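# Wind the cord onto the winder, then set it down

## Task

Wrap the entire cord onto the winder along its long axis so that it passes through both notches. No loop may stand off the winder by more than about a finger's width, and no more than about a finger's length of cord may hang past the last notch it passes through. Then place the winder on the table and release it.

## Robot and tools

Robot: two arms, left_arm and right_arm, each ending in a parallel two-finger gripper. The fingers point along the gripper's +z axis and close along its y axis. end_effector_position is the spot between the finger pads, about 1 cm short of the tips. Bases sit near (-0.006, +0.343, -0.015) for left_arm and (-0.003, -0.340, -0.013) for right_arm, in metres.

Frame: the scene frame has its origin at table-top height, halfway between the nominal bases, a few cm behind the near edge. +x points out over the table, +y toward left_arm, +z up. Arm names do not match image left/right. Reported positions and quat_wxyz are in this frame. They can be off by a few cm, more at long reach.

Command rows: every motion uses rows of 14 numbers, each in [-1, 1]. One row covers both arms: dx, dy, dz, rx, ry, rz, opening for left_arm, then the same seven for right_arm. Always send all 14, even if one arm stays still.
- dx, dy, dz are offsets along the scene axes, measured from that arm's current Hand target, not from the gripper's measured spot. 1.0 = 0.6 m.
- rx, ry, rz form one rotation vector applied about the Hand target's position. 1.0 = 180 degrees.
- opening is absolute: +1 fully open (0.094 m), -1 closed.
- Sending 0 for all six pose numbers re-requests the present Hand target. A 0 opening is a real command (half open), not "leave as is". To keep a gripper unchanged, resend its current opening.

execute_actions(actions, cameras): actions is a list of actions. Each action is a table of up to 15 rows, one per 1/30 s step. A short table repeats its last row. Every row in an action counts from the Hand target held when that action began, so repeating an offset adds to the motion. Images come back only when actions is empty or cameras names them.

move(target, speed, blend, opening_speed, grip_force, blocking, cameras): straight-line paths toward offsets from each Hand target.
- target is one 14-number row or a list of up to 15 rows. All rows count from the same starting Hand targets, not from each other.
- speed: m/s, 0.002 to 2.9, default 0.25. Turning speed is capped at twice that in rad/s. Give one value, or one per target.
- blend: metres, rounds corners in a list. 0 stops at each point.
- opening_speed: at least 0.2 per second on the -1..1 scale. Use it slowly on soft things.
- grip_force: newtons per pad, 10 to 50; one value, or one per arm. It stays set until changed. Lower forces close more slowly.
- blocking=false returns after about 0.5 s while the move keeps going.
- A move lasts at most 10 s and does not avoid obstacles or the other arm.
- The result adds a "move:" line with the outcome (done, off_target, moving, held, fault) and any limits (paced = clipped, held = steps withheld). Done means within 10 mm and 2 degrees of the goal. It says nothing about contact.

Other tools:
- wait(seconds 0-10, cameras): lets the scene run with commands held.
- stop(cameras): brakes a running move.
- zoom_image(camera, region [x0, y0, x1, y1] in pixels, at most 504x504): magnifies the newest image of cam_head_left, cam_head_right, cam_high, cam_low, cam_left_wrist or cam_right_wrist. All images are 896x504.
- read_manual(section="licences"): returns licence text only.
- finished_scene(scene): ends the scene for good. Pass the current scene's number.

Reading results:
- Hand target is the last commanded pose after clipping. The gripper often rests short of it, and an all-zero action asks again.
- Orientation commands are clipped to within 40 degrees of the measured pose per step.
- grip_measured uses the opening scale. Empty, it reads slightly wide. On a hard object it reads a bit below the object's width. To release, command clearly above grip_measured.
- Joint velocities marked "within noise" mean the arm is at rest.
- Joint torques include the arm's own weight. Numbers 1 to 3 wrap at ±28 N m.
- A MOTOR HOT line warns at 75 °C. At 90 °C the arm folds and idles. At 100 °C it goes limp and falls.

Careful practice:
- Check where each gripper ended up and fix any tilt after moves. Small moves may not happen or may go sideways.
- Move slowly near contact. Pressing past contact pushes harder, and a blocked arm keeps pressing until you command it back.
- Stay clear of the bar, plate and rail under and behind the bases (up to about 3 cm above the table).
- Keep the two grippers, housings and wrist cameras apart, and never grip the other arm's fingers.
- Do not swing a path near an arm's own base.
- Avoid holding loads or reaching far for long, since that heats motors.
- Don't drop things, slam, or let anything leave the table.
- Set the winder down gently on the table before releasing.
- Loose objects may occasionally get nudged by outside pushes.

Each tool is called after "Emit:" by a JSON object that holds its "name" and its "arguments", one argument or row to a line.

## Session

Emit:
{"name": "execute_actions", "arguments": {
  "actions": []
}}

Scene clock: 0.00 s.
left_arm: end_effector_position=(+0.3892, +0.3387, +0.0689) grip_measured=+1.000 end_effector_quat_wxyz=(+0.560, -0.005, +0.827, +0.046) | right_arm: end_effector_position=(+0.3822, -0.3153, +0.0565) grip_measured=+1.000 end_effector_quat_wxyz=(+0.564, -0.047, +0.822, +0.061)
Joint positions: left_arm=[-0.079 1.537 0.379 0.783 -0.119 -0.01 0.094] | right_arm=[-0.015 1.581 0.312 0.919 -0.159 -0.011 0.094]
Joint velocities: within noise
Joint torques (N m): no reading
Heat: left arm: 36 °C; right arm: 36 °C.
Hand target: left_arm +0.3938, +0.3394, +0.0801; +0.575, -0.008, +0.817, +0.046 | right_arm +0.3861, -0.3152, +0.0661; +0.576, -0.048, +0.814, +0.060
Tool commands: left_gripper/opening=+1.0 right_gripper/opening=+1.0
camera_calibration:
cam_left_wrist: T_world_to_cam=[[0.0317448, -0.996244, -0.0805586, 0.331213], [-0.726179, 0.0323923, -0.686742, 0.357938], [0.686773, 0.0803004, -0.722423, -0.154355], [0, 0, 0, 1]] pos_world=[0.35542, 0.330769, 0.160984]
cam_right_wrist: T_world_to_cam=[[0.14739, -0.988624, -0.0299789, -0.367085], [-0.726363, -0.0876187, -0.681703, 0.326129], [0.671322, 0.122252, -0.731014, -0.0874191], [0, 0, 0, 1]] pos_world=[0.349679, -0.323647, 0.147414]

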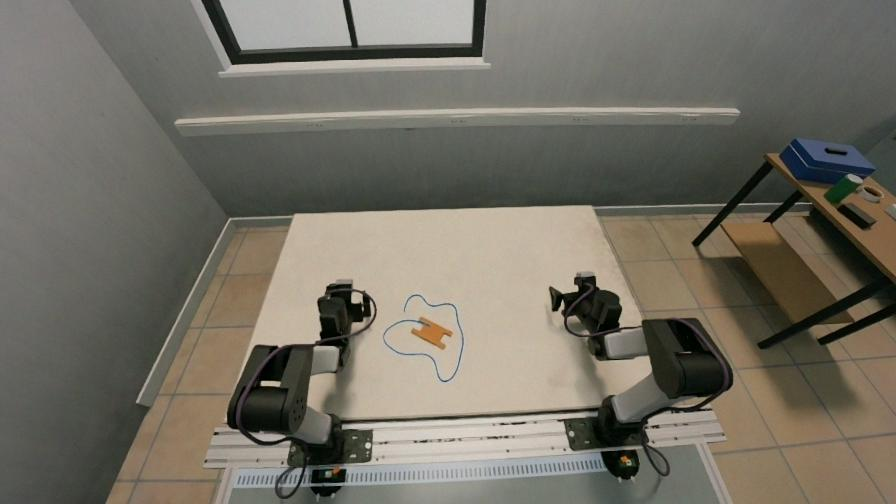

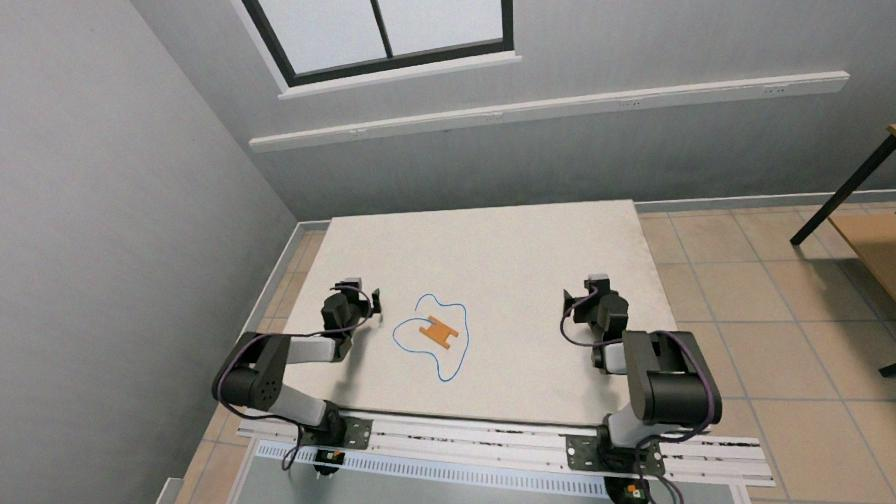

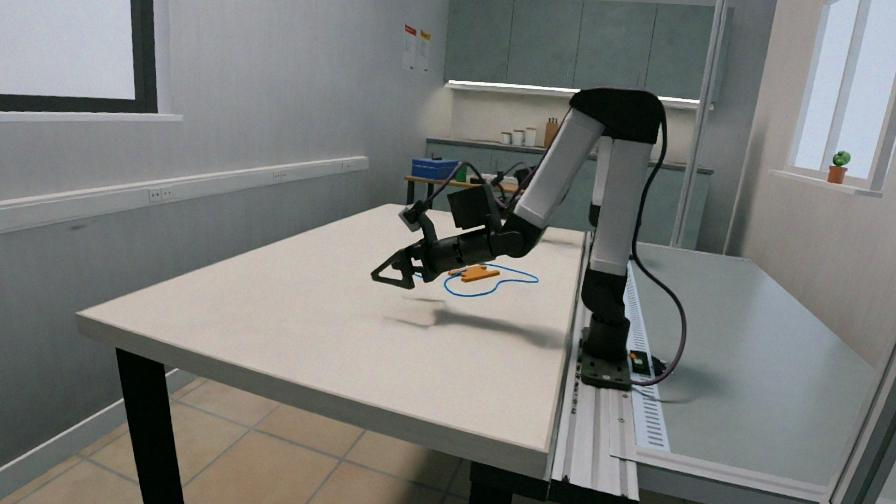

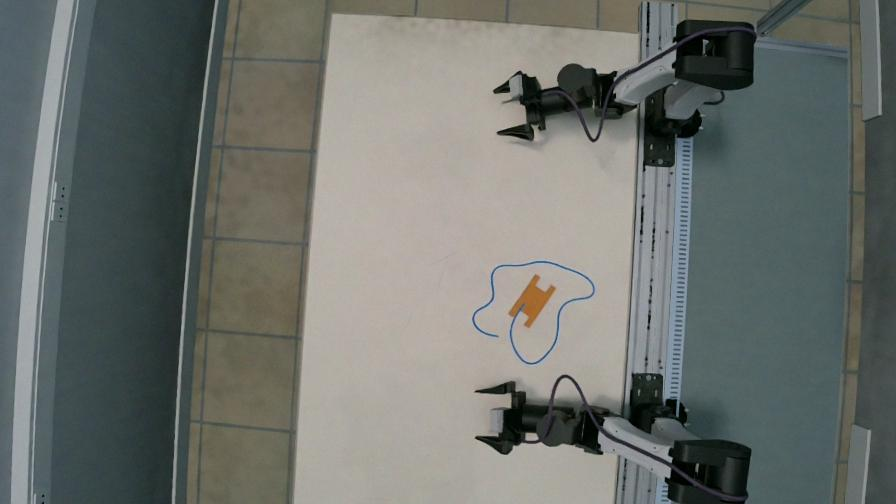

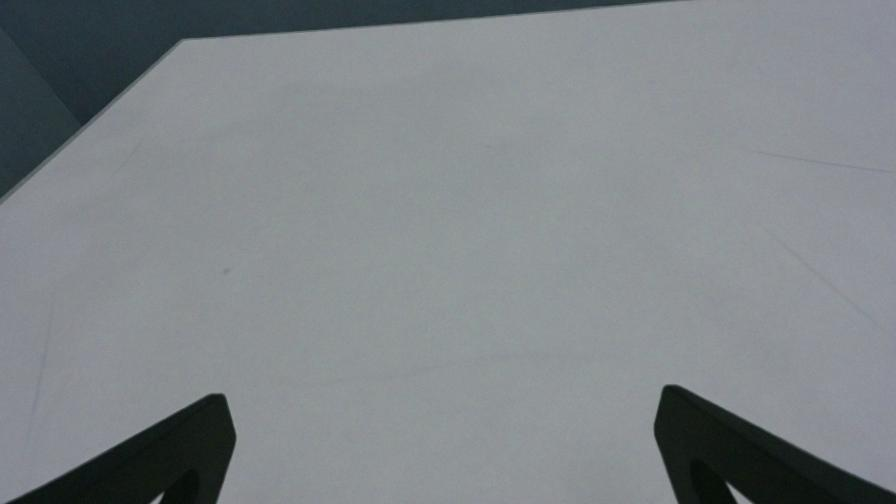

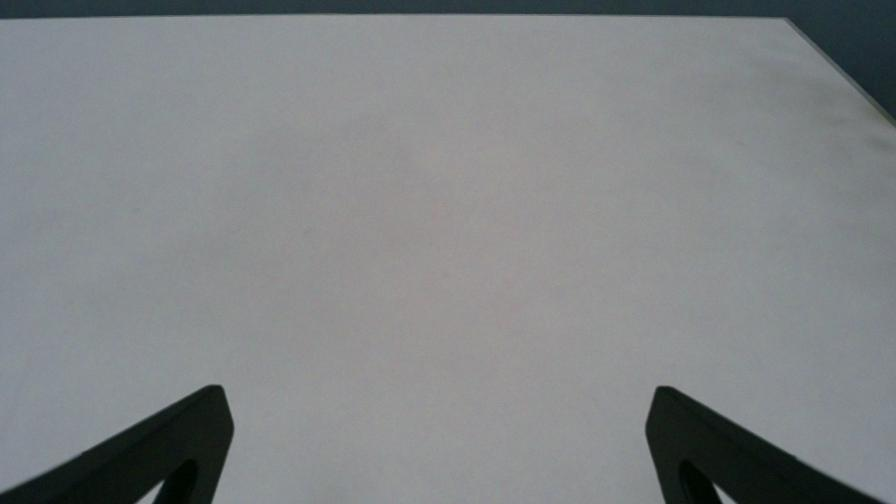

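Emit:
{"name": "zoom_image", "arguments": {
  "camera": "cam_low",
  "region": [460, 250, 610, 370]
}}

Emit:
{"name": "zoom_image", "arguments": {
  "camera": "cam_head_left",
  "region": [370, 280, 480, 390]
}}

Scaled by 3.360 from the camera's 896x504 image, which has a finer 1280x720 frame.

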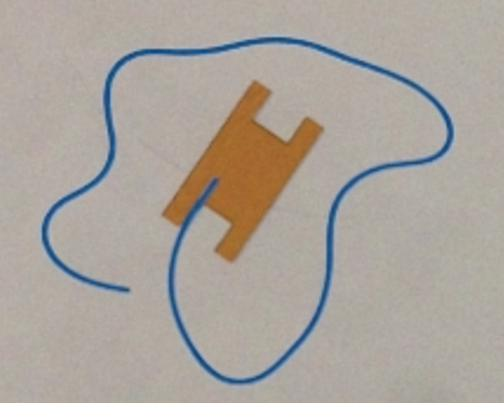

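Scaled by 4.582 from the camera's 896x504 image, which has a finer 1280x720 frame.

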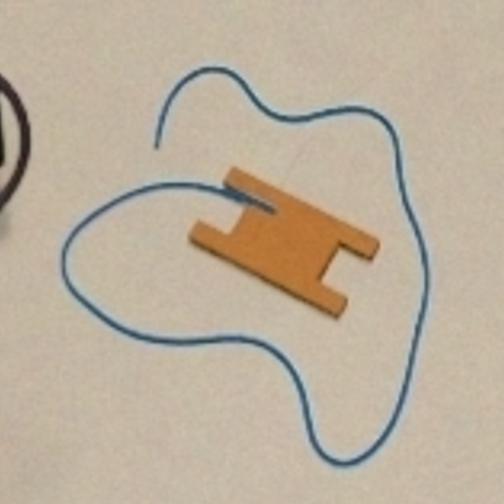

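Emit:
{"name": "move", "arguments": {
  "target": [
    [-0.202,-0.476,0.0915,-0.2292,0.3362,0.2807,1.0, -0.2768,0.3087,0.2898,0.3905,0.3232,0.2735,0.1]
  ],
  "speed": 0.3,
  "cameras": ["cam_left_wrist","cam_low"]
}}

Scene clock: 143.07 s.
left_arm: end_effector_position=(+0.2737, +0.0553, +0.1333) grip_measured=+1.000 end_effector_quat_wxyz=(+0.005, -0.489, +0.872, -0.004) | right_arm: end_effector_position=(+0.2212, -0.1318, +0.2365) grip_measured=+0.103 end_effector_quat_wxyz=(-0.009, +0.007, +0.711, +0.704)
Joint positions: left_arm=[-0.81 2.046 2.044 -1.527 0.012 -1.808 0.094] | right_arm=[0.148 1.163 0.534 0.563 -1.417 1.51 0.052]
Joint torques (N m): left_arm=[-0.03 -6.52 7.38 0.1 -0.05 -0.16] | right_arm=[0.18 -4.27 5.37 1.58 0 -0.1]
Heat: left arm: 39 °C; right arm: 41 °C.
Hand target: left_arm +0.2726, +0.0539, +0.1348; -0.001, -0.495, +0.869, +0.000 | right_arm +0.2201, -0.1300, +0.2400; +0.000, +0.000, +0.707, +0.707
Off the commanded pose: left_arm 0.003 m, 1 deg | right_arm 0.004 m, 1 deg.
move: done
camera_calibration:
cam_left_wrist: T_world_to_cam=[[0.841501, -0.539197, 0.0337969, -0.204375], [-0.503054, -0.75921, 0.412962, 0.1635], [-0.197009, -0.36451, -0.910121, 0.285797], [0, 0, 0, 1]] pos_world=[0.310536, 0.118108, 0.199498]
Images, in order (width x height): cam_low 896x504, cam_left_wrist 896x504.

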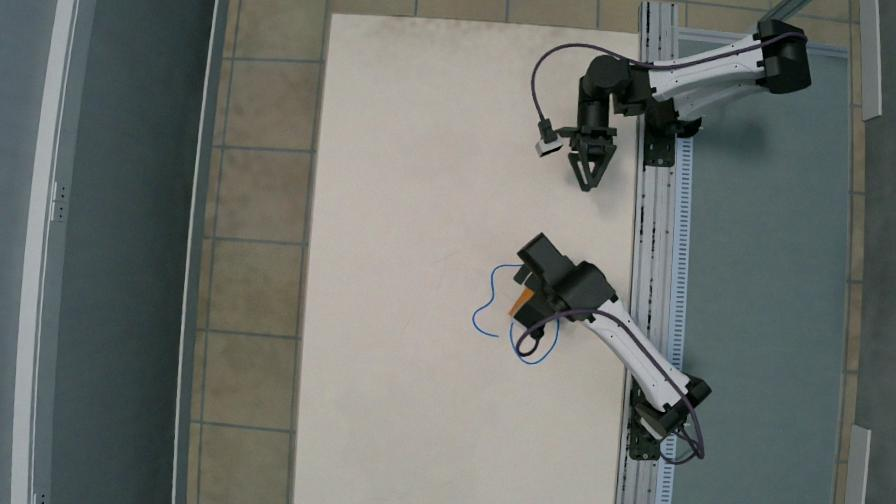

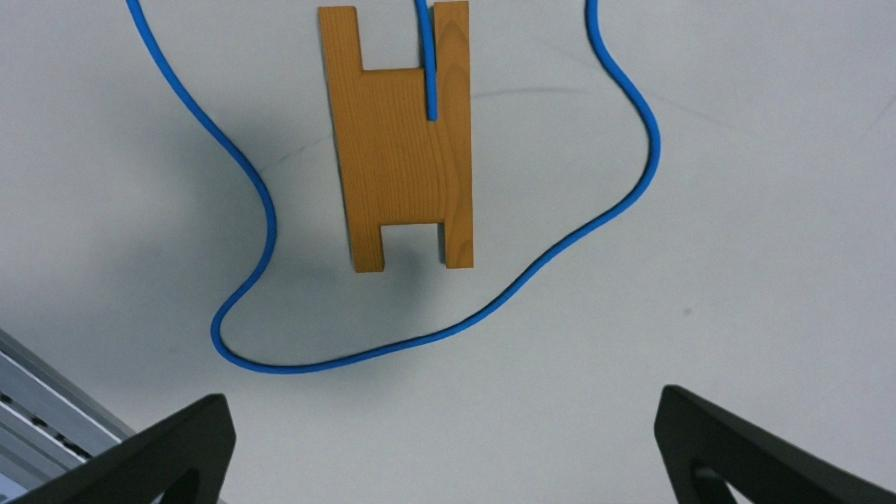

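Emit:
{"name": "move", "arguments": {
  "target": [
    [-0.0302,-0.0052,-0.1463,0,0,0.011,0.6, 0,0,0,0,0,0,0.1]
  ],
  "speed": 0.15,
  "cameras": ["cam_left_wrist"]
}}

Scene clock: 190.33 s.
left_arm: end_effector_position=(+0.2534, +0.0549, +0.0335) grip_measured=+0.602 end_effector_quat_wxyz=(-0.004, -0.505, +0.863, +0.024) | right_arm: end_effector_position=(+0.2212, -0.1318, +0.2365) grip_measured=+0.103 end_effector_quat_wxyz=(-0.009, +0.007, +0.711, +0.704)
Joint positions: left_arm=[-0.852 2.046 1.646 -1.188 0.015 -1.886 0.075] | right_arm=[0.148 1.163 0.534 0.563 -1.417 1.51 0.052]
Joint torques (N m): left_arm=[-0.18 -10.77 4.59 0.36 -0.09 -0.16] | right_arm=[0.14 -4.23 5.48 1.55 0.13 -0.11]
Heat: left arm: 42 °C; right arm: 40 °C.
Hand target: left_arm +0.2545, +0.0507, +0.0471; -0.001, -0.511, +0.860, +0.000 | right_arm +0.2199, -0.1301, +0.2401; +0.000, +0.000, +0.709, +0.705
Off the commanded pose: left_arm 0.014 m, 3 deg | right_arm 0.004 m, 1 deg.
move: off_target (left_arm)
camera_calibration:
cam_left_wrist: T_world_to_cam=[[0.861285, -0.50757, -0.0236671, -0.189022], [-0.45673, -0.793747, 0.4017, 0.184745], [-0.222677, -0.335169, -0.915465, 0.195924], [0, 0, 0, 1]] pos_world=[0.290808, 0.116366, 0.100676]
Images, in order (width x height): cam_left_wrist 896x504.

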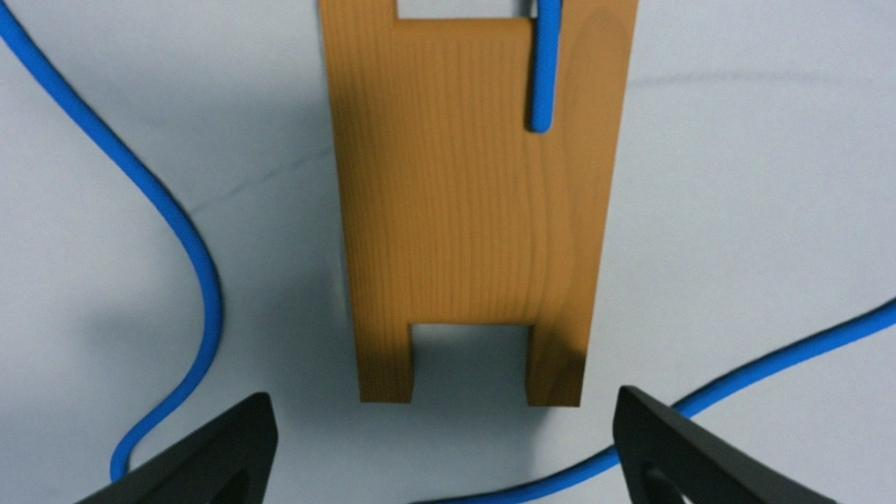

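Emit:
{"name": "move", "arguments": {
  "target": [
    [0.0063,-0.0133,-0.0352,0,0,0,0.6, 0,0,0,0,0,0,0.1]
  ],
  "speed": 0.08,
  "cameras": ["cam_left_wrist"]
}}

Scene clock: 211.23 s.
left_arm: end_effector_position=(+0.2586, +0.0451, +0.0297) grip_measured=+0.602 end_effector_quat_wxyz=(+0.001, -0.505, +0.863, +0.001) | right_arm: end_effector_position=(+0.2212, -0.1318, +0.2365) grip_measured=+0.103 end_effector_quat_wxyz=(-0.009, +0.007, +0.711, +0.704)
Joint positions: left_arm=[-0.859 2.046 1.632 -1.128 0.015 -1.894 0.075] | right_arm=[0.148 1.163 0.534 0.563 -1.417 1.51 0.052]
Joint torques (N m): left_arm=[-0.24 -7.15 4.78 0.47 -0.1 -0.17] | right_arm=[0.57 -4.31 5.48 1.37 0.1 -0.11]
Heat: left arm: 44 °C; right arm: 39 °C.
Hand target: left_arm +0.2582, +0.0428, +0.0259; -0.001, -0.510, +0.860, +0.000 | right_arm +0.2199, -0.1301, +0.2401; +0.000, +0.000, +0.709, +0.705
Off the commanded pose: left_arm 0.004 m, 1 deg | right_arm 0.004 m, 1 deg.
move: done
camera_calibration:
cam_left_wrist: T_world_to_cam=[[0.861352, -0.507601, 0.0203565, -0.199842], [-0.469365, -0.77986, 0.414144, 0.183171], [-0.194345, -0.366278, -0.909984, 0.184186], [0, 0, 0, 1]] pos_world=[0.293904, 0.108871, 0.0958151]
Images, in order (width x height): cam_left_wrist 896x504.

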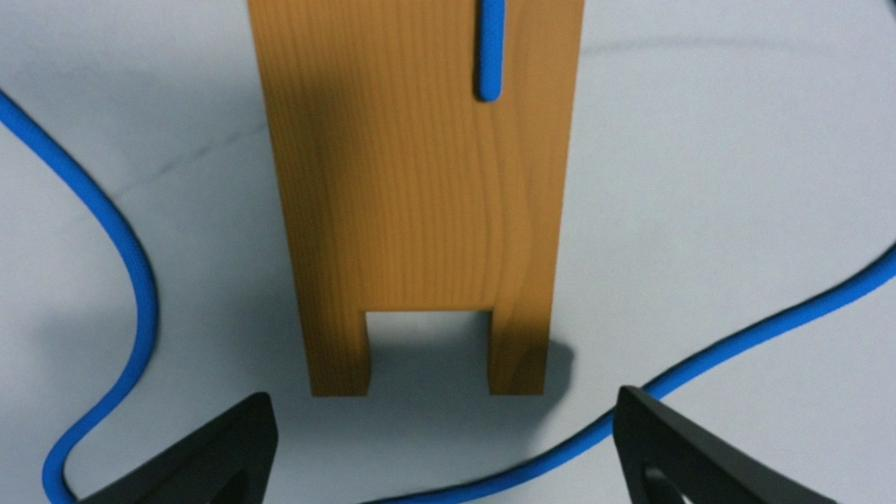

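Emit:
{"name": "move", "arguments": {
  "target": [
    [-0.0045,0.0027,-0.0248,0,0,0,0.6, 0,0,0,0,0,0,0.1]
  ],
  "speed": 0.06,
  "cameras": ["cam_left_wrist","cam_high"]
}}

Emit:
{"name": "zoom_image", "arguments": {
  "camera": "cam_high",
  "region": [420, 230, 560, 310]
}}

Scene clock: 229.77 s.
left_arm: end_effector_position=(+0.2560, +0.0466, +0.0157) grip_measured=+0.602 end_effector_quat_wxyz=(+0.001, -0.505, +0.863, +0.000) | right_arm: end_effector_position=(+0.2212, -0.1318, +0.2365) grip_measured=+0.103 end_effector_quat_wxyz=(-0.009, +0.007, +0.711, +0.704)
Joint positions: left_arm=[-0.862 2.046 1.575 -1.069 0.015 -1.897 0.075] | right_arm=[0.148 1.163 0.534 0.563 -1.417 1.51 0.052]
Joint torques (N m): left_arm=[-0.24 -6.91 4.71 0.47 -0.1 -0.16] | right_arm=[0.31 -4.23 5.48 1.48 0.07 -0.17]
Heat: left arm: 43 °C; right arm: 39 °C.
Hand target: left_arm +0.2555, +0.0445, +0.0110; -0.001, -0.510, +0.860, +0.000 | right_arm +0.2199, -0.1301, +0.2401; +0.000, +0.000, +0.709, +0.705
Off the commanded pose: left_arm 0.005 m, 1 deg | right_arm 0.004 m, 1 deg.
move: done
camera_calibration:
cam_left_wrist: T_world_to_cam=[[0.86131, -0.507601, 0.0220459, -0.196543], [-0.469855, -0.779248, 0.41474, 0.189018], [-0.193343, -0.367578, -0.909673, 0.171241], [0, 0, 0, 1]] pos_world=[0.291204, 0.110471, 0.0817128]
Images, in order (width x height): cam_high 896x504, cam_left_wrist 896x504.

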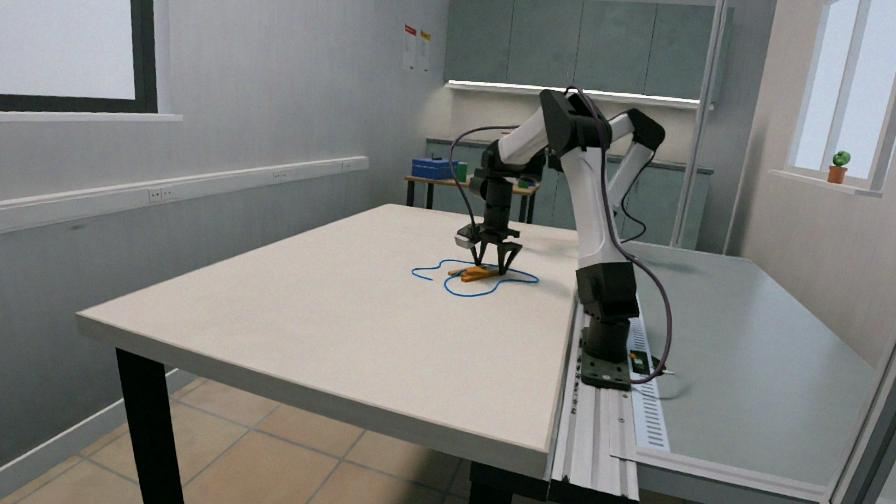

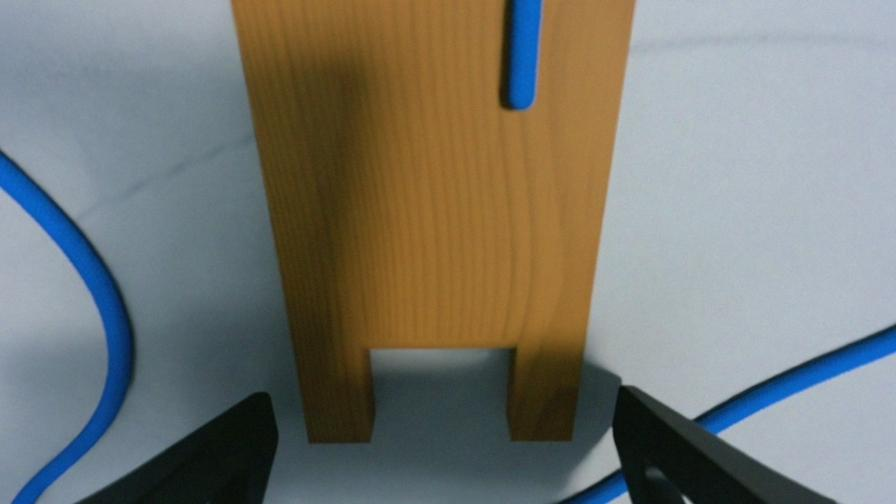

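Scaled by 3.600 from the camera's 896x504 image, which has a finer 1280x720 frame.

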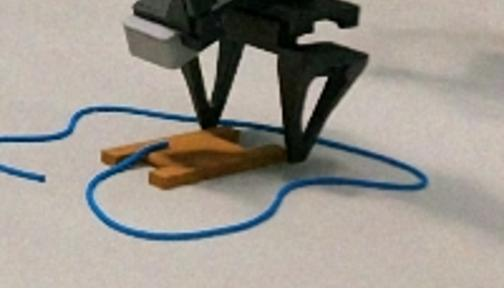

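Emit:
{"name": "move", "arguments": {
  "target": [
    [0,0,0.003,0,0,0,0.08, 0,0,0,0,0,0,0.1]
  ],
  "speed": 0.05,
  "opening_speed": 0.5,
  "cameras": ["cam_left_wrist"]
}}

Scene clock: 239.07 s.
left_arm: end_effector_position=(+0.2560, +0.0465, +0.0157) grip_measured=+0.158 end_effector_quat_wxyz=(+0.001, -0.505, +0.863, +0.000) | right_arm: end_effector_position=(+0.2212, -0.1318, +0.2365) grip_measured=+0.103 end_effector_quat_wxyz=(-0.009, +0.007, +0.711, +0.704)
Joint positions: left_arm=[-0.862 2.046 1.575 -1.068 0.015 -1.897 0.054] | right_arm=[0.148 1.163 0.534 0.563 -1.417 1.51 0.052]
Joint torques (N m): left_arm=[-0.27 -7.05 5.15 0.41 -0.1 -0.16] | right_arm=[0.5 -4.42 5.23 1.39 0.05 -0.13]
Heat: left arm: 43 °C; right arm: 39 °C.
Hand target: left_arm +0.2555, +0.0445, +0.0128; -0.001, -0.510, +0.860, +0.000 | right_arm +0.2199, -0.1301, +0.2401; +0.000, +0.000, +0.709, +0.705
Off the commanded pose: left_arm 0.004 m, 1 deg | right_arm 0.004 m, 1 deg.
move: done
camera_calibration:
cam_left_wrist: T_world_to_cam=[[0.861489, -0.507281, 0.0224263, -0.196712], [-0.469687, -0.779305, 0.414823, 0.188891], [-0.192955, -0.367898, -0.909626, 0.171122], [0, 0, 0, 1]] pos_world=[0.291203, 0.110371, 0.0817122]
Images, in order (width x height): cam_left_wrist 896x504.

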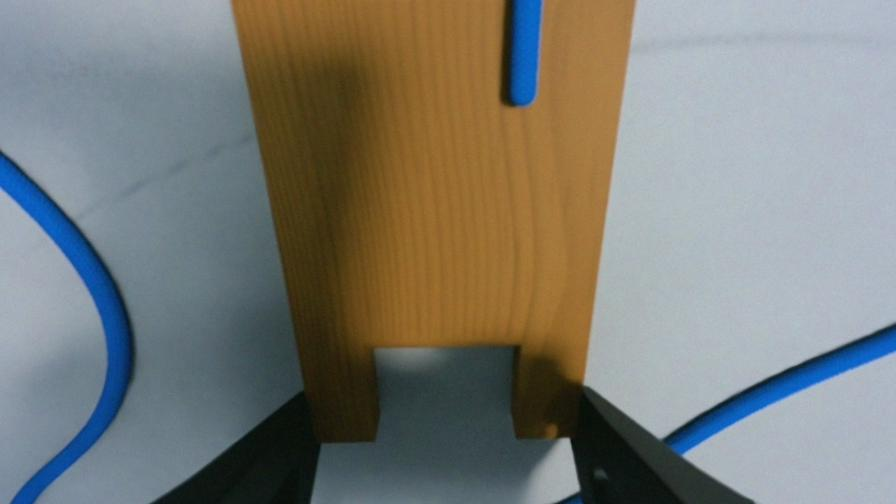

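Emit:
{"name": "move", "arguments": {
  "target": [
    [0,0,0.15,0,0,0,0.08, 0,0,0,0,0,0,0.1],
    [-0.0642,0.0708,0.2537,0,0,-0.3406,0.08, 0.06,0.1668,-0.1252,0,0,0,0.1]
  ],
  "speed": [0.15,0.25],
  "blend": [0.02,0],
  "cameras": ["cam_left_wrist","cam_right_wrist","cam_high","cam_low"]
}}

Scene clock: 280.33 s.
left_arm: end_effector_position=(+0.2217, +0.0813, +0.1487) grip_measured=+0.158 end_effector_quat_wxyz=(-0.009, -0.005, +1.000, +0.012) | right_arm: end_effector_position=(+0.2503, -0.0349, +0.1578) grip_measured=+0.103 end_effector_quat_wxyz=(-0.011, +0.007, +0.715, +0.699)
Joint positions: left_arm=[-0.862 1.858 1.839 -1.551 0.015 -0.848 0.054] | right_arm=[0.474 1.671 0.562 1.058 -1.093 1.533 0.052]
Joint torques (N m): left_arm=[0.34 -9.91 5.33 0.12 -0.09 0.09] | right_arm=[0.24 -5.41 6.54 1.74 0.02 -0.04]
Heat: left arm: 44 °C; right arm: 40 °C.
Hand target: left_arm +0.2170, +0.0869, +0.1651; +0.000, -0.001, +1.000, +0.000 | right_arm +0.2559, -0.0301, +0.1648; +0.000, +0.000, +0.709, +0.705
Off the commanded pose: left_arm 0.018 m, 2 deg | right_arm 0.010 m, 2 deg.
move: off_target (left_arm)
camera_calibration:
cam_left_wrist: T_world_to_cam=[[-0.00972884, -0.99995, -0.00243884, 0.0843906], [-0.90101, 0.00770838, 0.433729, 0.173507], [-0.433689, 0.00641711, -0.90104, 0.320062], [0, 0, 0, 1]] pos_world=[0.29596, 0.080995, 0.213339]
cam_right_wrist: T_world_to_cam=[[-0.00953997, -0.0275995, -0.999574, 0.158458], [-0.895541, -0.444492, 0.0208201, 0.242966], [-0.444877, 0.895357, -0.020476, 0.235189], [0, 0, 0, 1]] pos_world=[0.323728, -0.0982085, 0.158148]
Images, in order (width x height): cam_high 896x504, cam_low 896x504, cam_left_wrist 896x504, cam_right_wrist 896x504.

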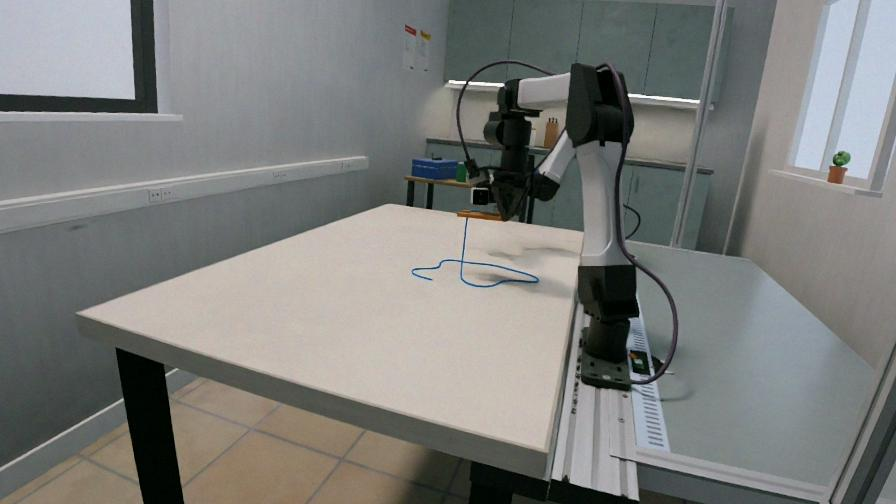

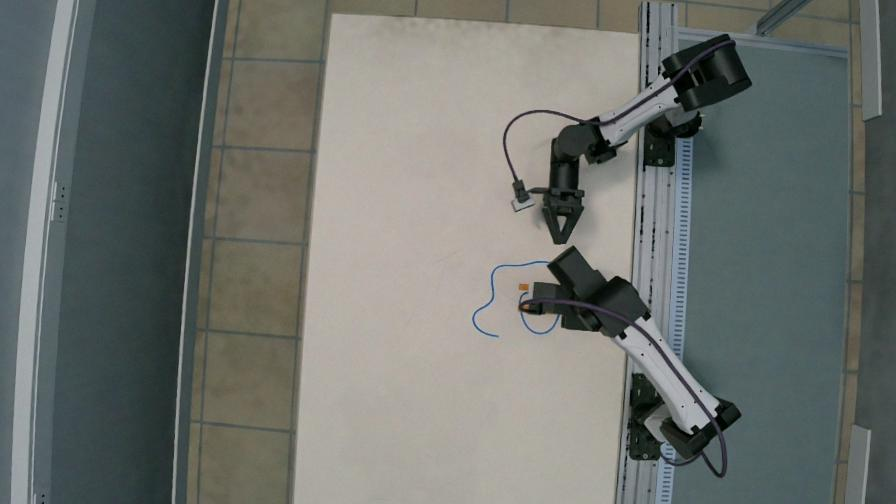

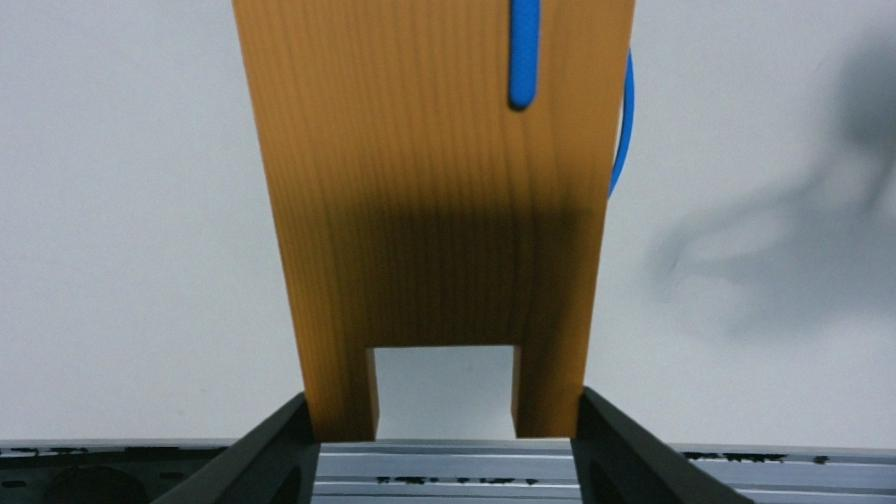

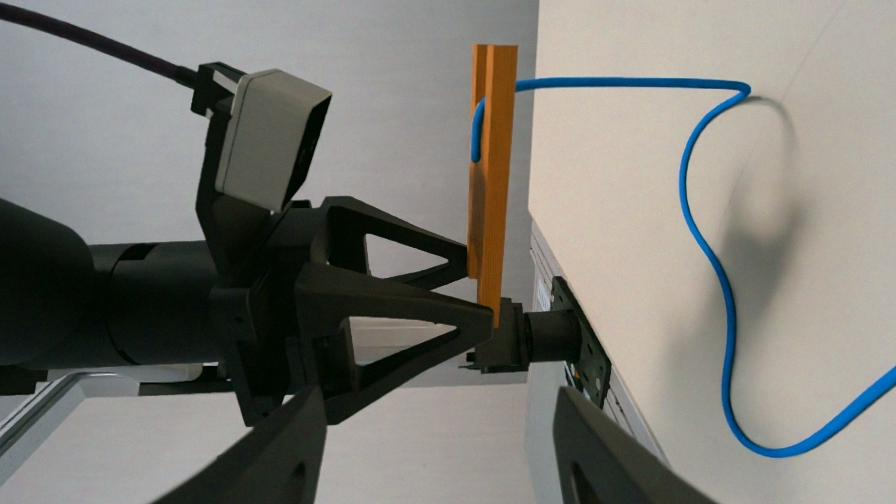

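Emit:
{"name": "move", "arguments": {
  "target": [
    [0,0,0,0,0,0,0.08, 0.0245,0.05,-0.0355,0,0,0,0.1],
    [0,0,0,0,0,0,0.08, 0.0245,0.1527,-0.0355,0,0,0,0.1]
  ],
  "speed": [0.15,0.12],
  "cameras": ["cam_right_wrist","cam_left_wrist","cam_high"]
}}

Scene clock: 307.90 s.
left_arm: end_effector_position=(+0.2217, +0.0813, +0.1487) grip_measured=+0.158 end_effector_quat_wxyz=(-0.009, -0.005, +1.000, +0.012) | right_arm: end_effector_position=(+0.2655, +0.0568, +0.1426) grip_measured=+0.103 end_effector_quat_wxyz=(-0.003, -0.004, +0.711, +0.704)
Joint positions: left_arm=[-0.862 1.858 1.839 -1.551 0.015 -0.848 0.054] | right_arm=[0.688 1.94 0.81 1.114 -0.883 1.537 0.052]
Joint torques (N m): left_arm=[0.36 -9.92 5.3 0.11 -0.09 0.11] | right_arm=[0.03 -8.01 6.26 1.54 0.14 -0.05]
Heat: left arm: 49 °C; right arm: 41 °C.
Hand target: left_arm +0.2170, +0.0869, +0.1651; +0.000, -0.001, +1.000, +0.000 | right_arm +0.2705, +0.0616, +0.1435; +0.000, +0.000, +0.709, +0.705
Off the commanded pose: left_arm 0.018 m, 2 deg | right_arm 0.007 m, 1 deg.
move: off_target (left_arm)
camera_calibration:
cam_left_wrist: T_world_to_cam=[[-0.0104909, -0.999942, -0.00240356, 0.0846076], [-0.901, 0.00841024, 0.433737, 0.17349], [-0.433692, 0.00671588, -0.901036, 0.319948], [0, 0, 0, 1]] pos_world=[0.295961, 0.0809949, 0.213239]
cam_right_wrist: T_world_to_cam=[[0.0186231, -0.0142102, -0.999726, 0.137704], [-0.893915, -0.448118, -0.0102825, 0.30184], [-0.447849, 0.893861, -0.0210481, 0.160371], [0, 0, 0, 1]] pos_world=[0.339077, -0.00613293, 0.144145]
Images, in order (width x height): cam_high 896x504, cam_left_wrist 896x504, cam_right_wrist 896x504.

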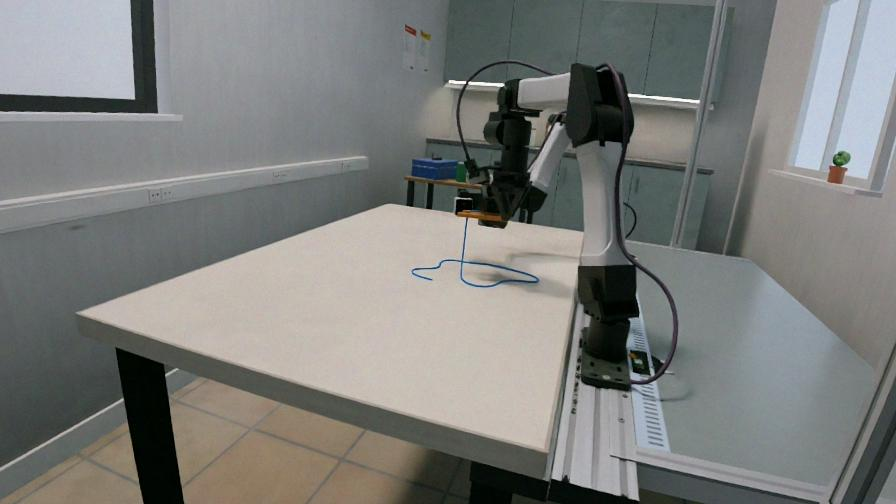

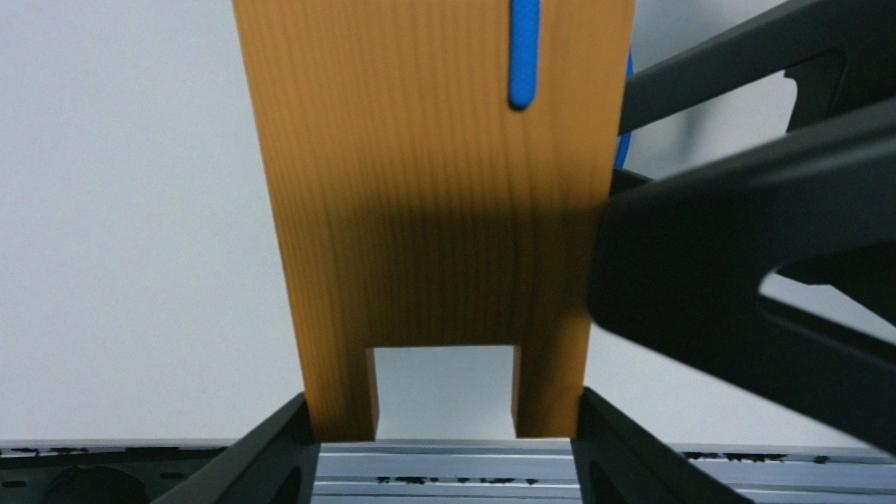

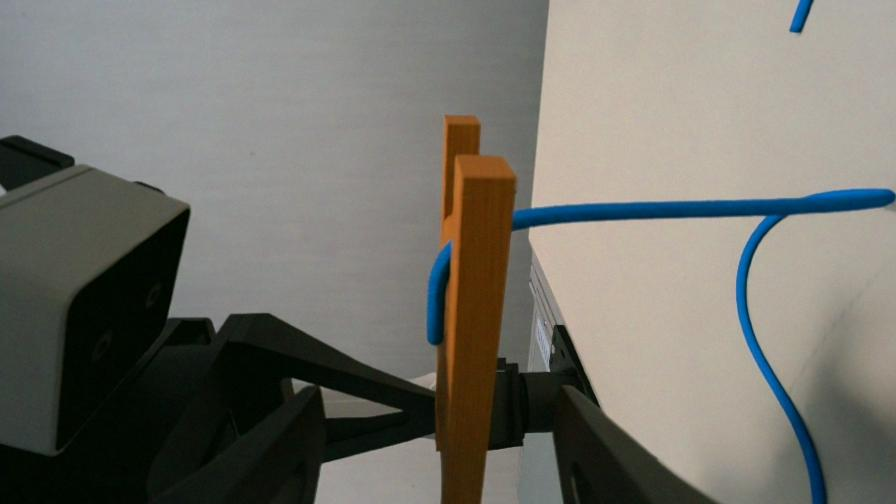

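Emit:
{"name": "move", "arguments": {
  "target": [
    [0,0,0,0,0,0,0.08, 0,0,-0.01,0,0,0,0.1],
    [0,0,0,0,0,0,0.08, 0,0,-0.01,0,0,0,-0.6]
  ],
  "speed": [0.1,0.1],
  "cameras": ["cam_right_wrist"]
}}

Scene clock: 343.53 s.
left_arm: end_effector_position=(+0.2217, +0.0813, +0.1487) grip_measured=+0.158 end_effector_quat_wxyz=(-0.009, -0.005, +1.000, +0.012) | right_arm: end_effector_position=(+0.2661, +0.0574, +0.1334) grip_measured=-0.597 end_effector_quat_wxyz=(-0.008, +0.002, +0.715, +0.699)
Joint positions: left_arm=[-0.862 1.858 1.839 -1.551 0.015 -0.848 0.054] | right_arm=[0.688 1.961 0.81 1.114 -0.883 1.538 0.019]
Joint torques (N m): left_arm=[0.34 -9.94 5.33 0.11 -0.09 0.12] | right_arm=[-0.1 -8.21 5.86 1.78 0.1 -0.07]
Heat: left arm: 51 °C; right arm: 43 °C.
Hand target: left_arm +0.2170, +0.0869, +0.1651; +0.000, -0.001, +1.000, +0.000 | right_arm +0.2705, +0.0616, +0.1375; +0.000, +0.000, +0.709, +0.705
Off the commanded pose: left_arm 0.018 m, 2 deg | right_arm 0.007 m, 1 deg.
move: off_target (left_arm)
camera_calibration:
cam_right_wrist: T_world_to_cam=[[0.00209359, -0.0276934, -0.999614, 0.133634], [-0.894149, -0.447645, 0.0105289, 0.299824], [-0.447764, 0.893782, -0.0256992, 0.160578], [0, 0, 0, 1]] pos_world=[0.339709, -0.00560687, 0.134553]
Images, in order (width x height): cam_right_wrist 896x504.

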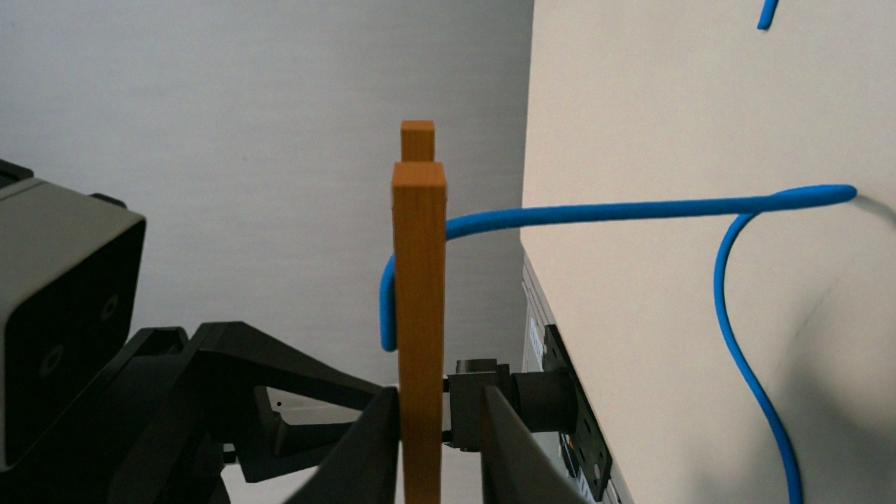

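Emit:
{"name": "move", "arguments": {
  "target": [
    [0,0,0,0,0,0,0.08, 0,0,0.0067,0,0,0,-0.6],
    [0,0,0,0,0,0,0.08, 0,0,0.0067,0,0,0,-0.93]
  ],
  "speed": [0.1,0.1],
  "cameras": ["cam_right_wrist"]
}}

Scene clock: 351.00 s.
left_arm: end_effector_position=(+0.2205, +0.0812, +0.1491) grip_measured=+0.158 end_effector_quat_wxyz=(-0.011, -0.005, +1.000, +0.010) | right_arm: end_effector_position=(+0.2672, +0.0582, +0.1374) grip_measured=-0.846 end_effector_quat_wxyz=(-0.007, +0.001, +0.712, +0.702)
Joint positions: left_arm=[-0.862 1.855 1.837 -1.551 0.02 -0.847 0.054] | right_arm=[0.688 1.961 0.816 1.124 -0.883 1.546 0.007]
Joint torques (N m): left_arm=[0.32 -9.73 5.52 0.12 -0.14 0.11] | right_arm=[-0.21 -9.8 5.74 1.56 0.11 -0.16]
Heat: left arm: 52 °C; right arm: 44 °C.
Hand target: left_arm +0.2170, +0.0869, +0.1652; +0.000, -0.001, +1.000, +0.000 | right_arm +0.2706, +0.0616, +0.1416; +0.000, +0.000, +0.709, +0.705
Off the commanded pose: left_arm 0.017 m, 2 deg | right_arm 0.006 m, 1 deg.
move: off_target (left_arm)
camera_calibration:
cam_right_wrist: T_world_to_cam=[[0.00626425, -0.0172394, -0.999832, 0.135902], [-0.894338, -0.447386, 0.00211069, 0.302339], [-0.447348, 0.894175, -0.0182204, 0.15929], [0, 0, 0, 1]] pos_world=[0.3408, -0.00482739, 0.138144]
Images, in order (width x height): cam_right_wrist 896x504.

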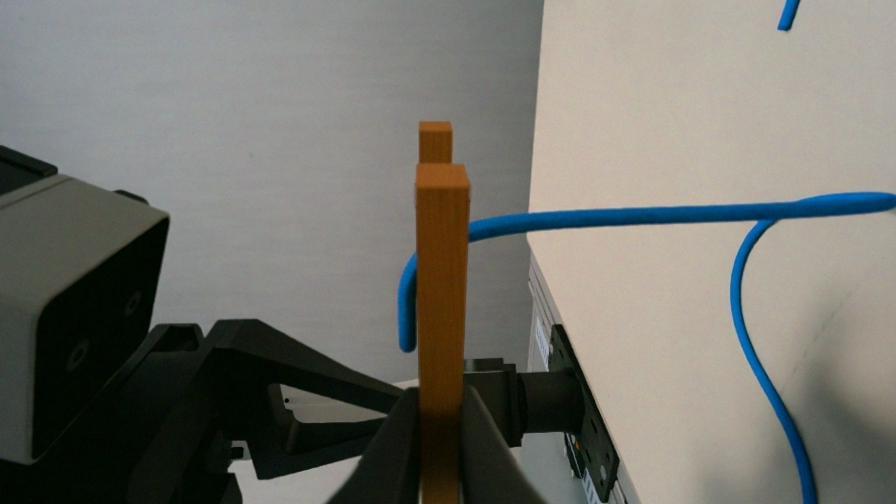

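Emit:
{"name": "move", "arguments": {
  "target": [
    [0,0,0,0,0,0,0.45, 0,0,0,0,0,0,-0.93],
    [0,0,0.1667,0,0,0,0.45, 0,0,0,0,0,0,-0.93],
    [0.0217,0.1052,0.2913,-0.5,0,0,0.1, -0.0677,-0.1327,0.3223,0,0,0,-0.93]
  ],
  "speed": [0.1,0.2,0.3],
  "cameras": ["cam_right_wrist","cam_left_wrist","cam_high"]
}}

Scene clock: 393.80 s.
left_arm: end_effector_position=(+0.2297, +0.1496, +0.3341) grip_measured=+0.102 end_effector_quat_wxyz=(-0.023, -0.004, +0.720, -0.693) | right_arm: end_effector_position=(+0.2344, -0.0134, +0.3103) grip_measured=-0.846 end_effector_quat_wxyz=(-0.018, +0.023, +0.722, +0.692)
Joint positions: left_arm=[-0.052 1.334 1.309 -1.083 1.567 -0.493 0.052] | right_arm=[0.579 1.31 0.959 0.275 -0.976 1.546 0.007]
Joint torques (N m): left_arm=[0.55 -3.18 6.01 1.25 0.73 0.17] | right_arm=[-1.07 -8.65 8.27 1.59 -0.23 -0.18]
Heat: left arm: 50 °C; right arm: 47 °C.
Hand target: left_arm +0.2301, +0.1500, +0.3399; -0.001, +0.000, +0.707, -0.707 | right_arm +0.2299, -0.0181, +0.3350; +0.000, +0.000, +0.709, +0.705
Off the commanded pose: left_arm 0.006 m, 3 deg | right_arm 0.026 m, 4 deg.
joint sent to its limit (left arm) — joint 5 (wrist yaw), upper limit. The joint targets still meet the commanded pose.
move: off_target (left_arm, right_arm); target 3's new opening was sent with left_arm's hand 0.006 m and 3 deg from that target
camera_calibration:
cam_left_wrist: T_world_to_cam=[[0.0177972, -0.0172872, 0.999692, -0.334924], [-0.897411, 0.440565, 0.0235948, 0.171245], [-0.440837, -0.897554, -0.00767293, 0.328438], [0, 0, 0, 1]] pos_world=[0.304426, 0.213557, 0.3333]
cam_right_wrist: T_world_to_cam=[[-0.0407876, -0.0465097, -0.998085, 0.317873], [-0.899616, -0.432953, 0.0569387, 0.224948], [-0.434772, 0.900216, -0.0241818, 0.210786], [0, 0, 0, 1]] pos_world=[0.306976, -0.0775764, 0.309553]
Images, in order (width x height): cam_high 896x504, cam_left_wrist 896x504, cam_right_wrist 896x504.

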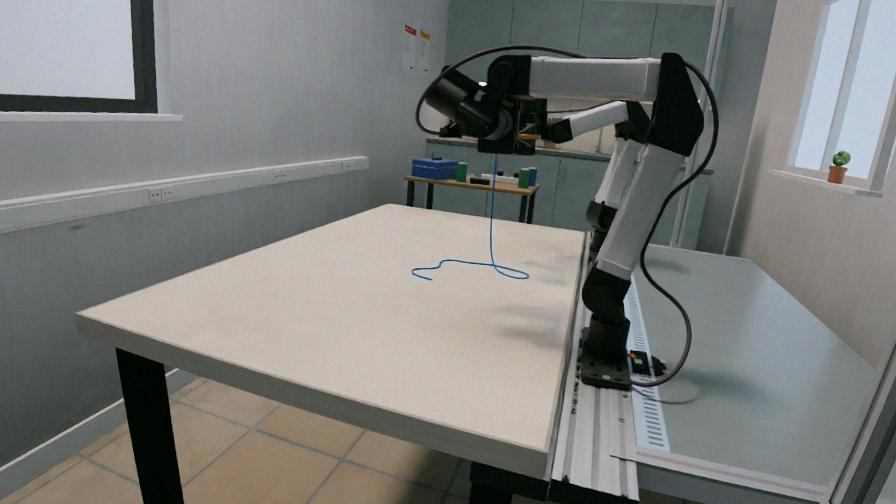

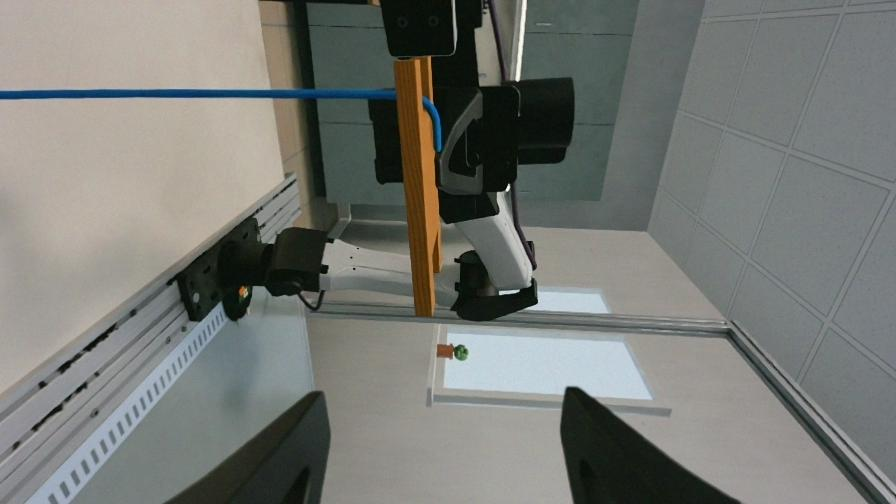

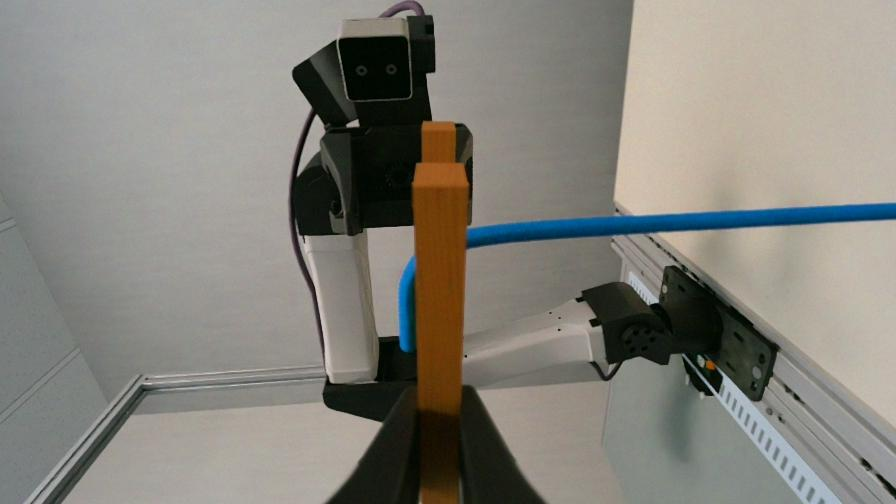

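Emit:
{"name": "move", "arguments": {
  "target": [
    [0.0192,-0.0827,-0.0227,0,0,0,0.1, 0,0,0,0,0,0,-0.93]
  ],
  "speed": 0.1,
  "cameras": ["cam_left_wrist"]
}}

Scene clock: 434.53 s.
left_arm: end_effector_position=(+0.2448, +0.1006, +0.3181) grip_measured=+0.102 end_effector_quat_wxyz=(-0.018, -0.011, +0.713, -0.701) | right_arm: end_effector_position=(+0.2344, -0.0134, +0.3103) grip_measured=-0.846 end_effector_quat_wxyz=(-0.018, +0.023, +0.722, +0.692)
Joint positions: left_arm=[-0.245 1.23 0.874 0.442 1.359 -1.688 0.052] | right_arm=[0.579 1.31 0.959 0.275 -0.976 1.546 0.007]
Joint torques (N m): left_arm=[-0.35 -4.4 5.85 2.09 -0.29 -0.03] | right_arm=[-0.79 -8.77 8.27 1.53 -0.2 -0.21]
Heat: left arm: 43 °C; right arm: 45 °C.
Hand target: left_arm +0.2416, +0.1004, +0.3262; -0.001, +0.000, +0.707, -0.707 | right_arm +0.2299, -0.0181, +0.3350; +0.000, +0.000, +0.709, +0.705
Off the commanded pose: left_arm 0.009 m, 2 deg | right_arm 0.026 m, 4 deg.
move: off_target (right_arm)
camera_calibration:
cam_left_wrist: T_world_to_cam=[[0.0204157, 0.00480113, 0.99978, -0.322924], [-0.904579, 0.42599, 0.016426, 0.212207], [-0.425818, -0.904715, 0.0130399, 0.281503], [0, 0, 0, 1]] pos_world=[0.31842, 0.165832, 0.315697]
Images, in order (width x height): cam_left_wrist 896x504.

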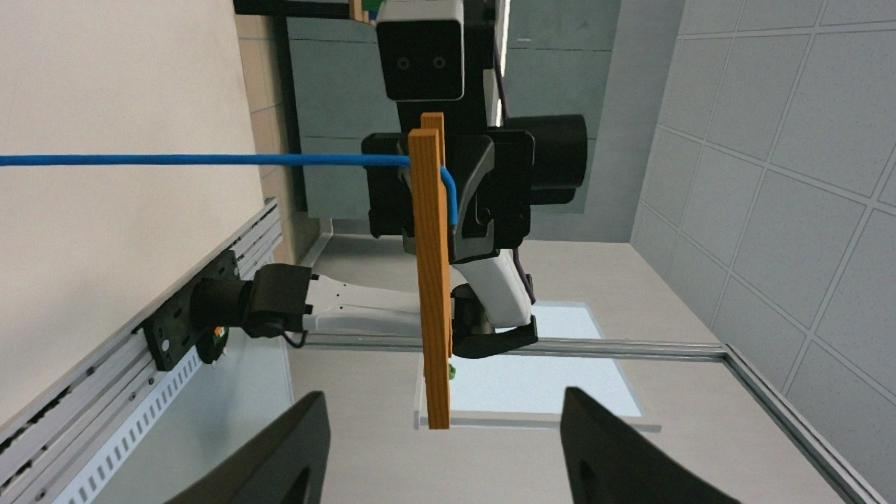

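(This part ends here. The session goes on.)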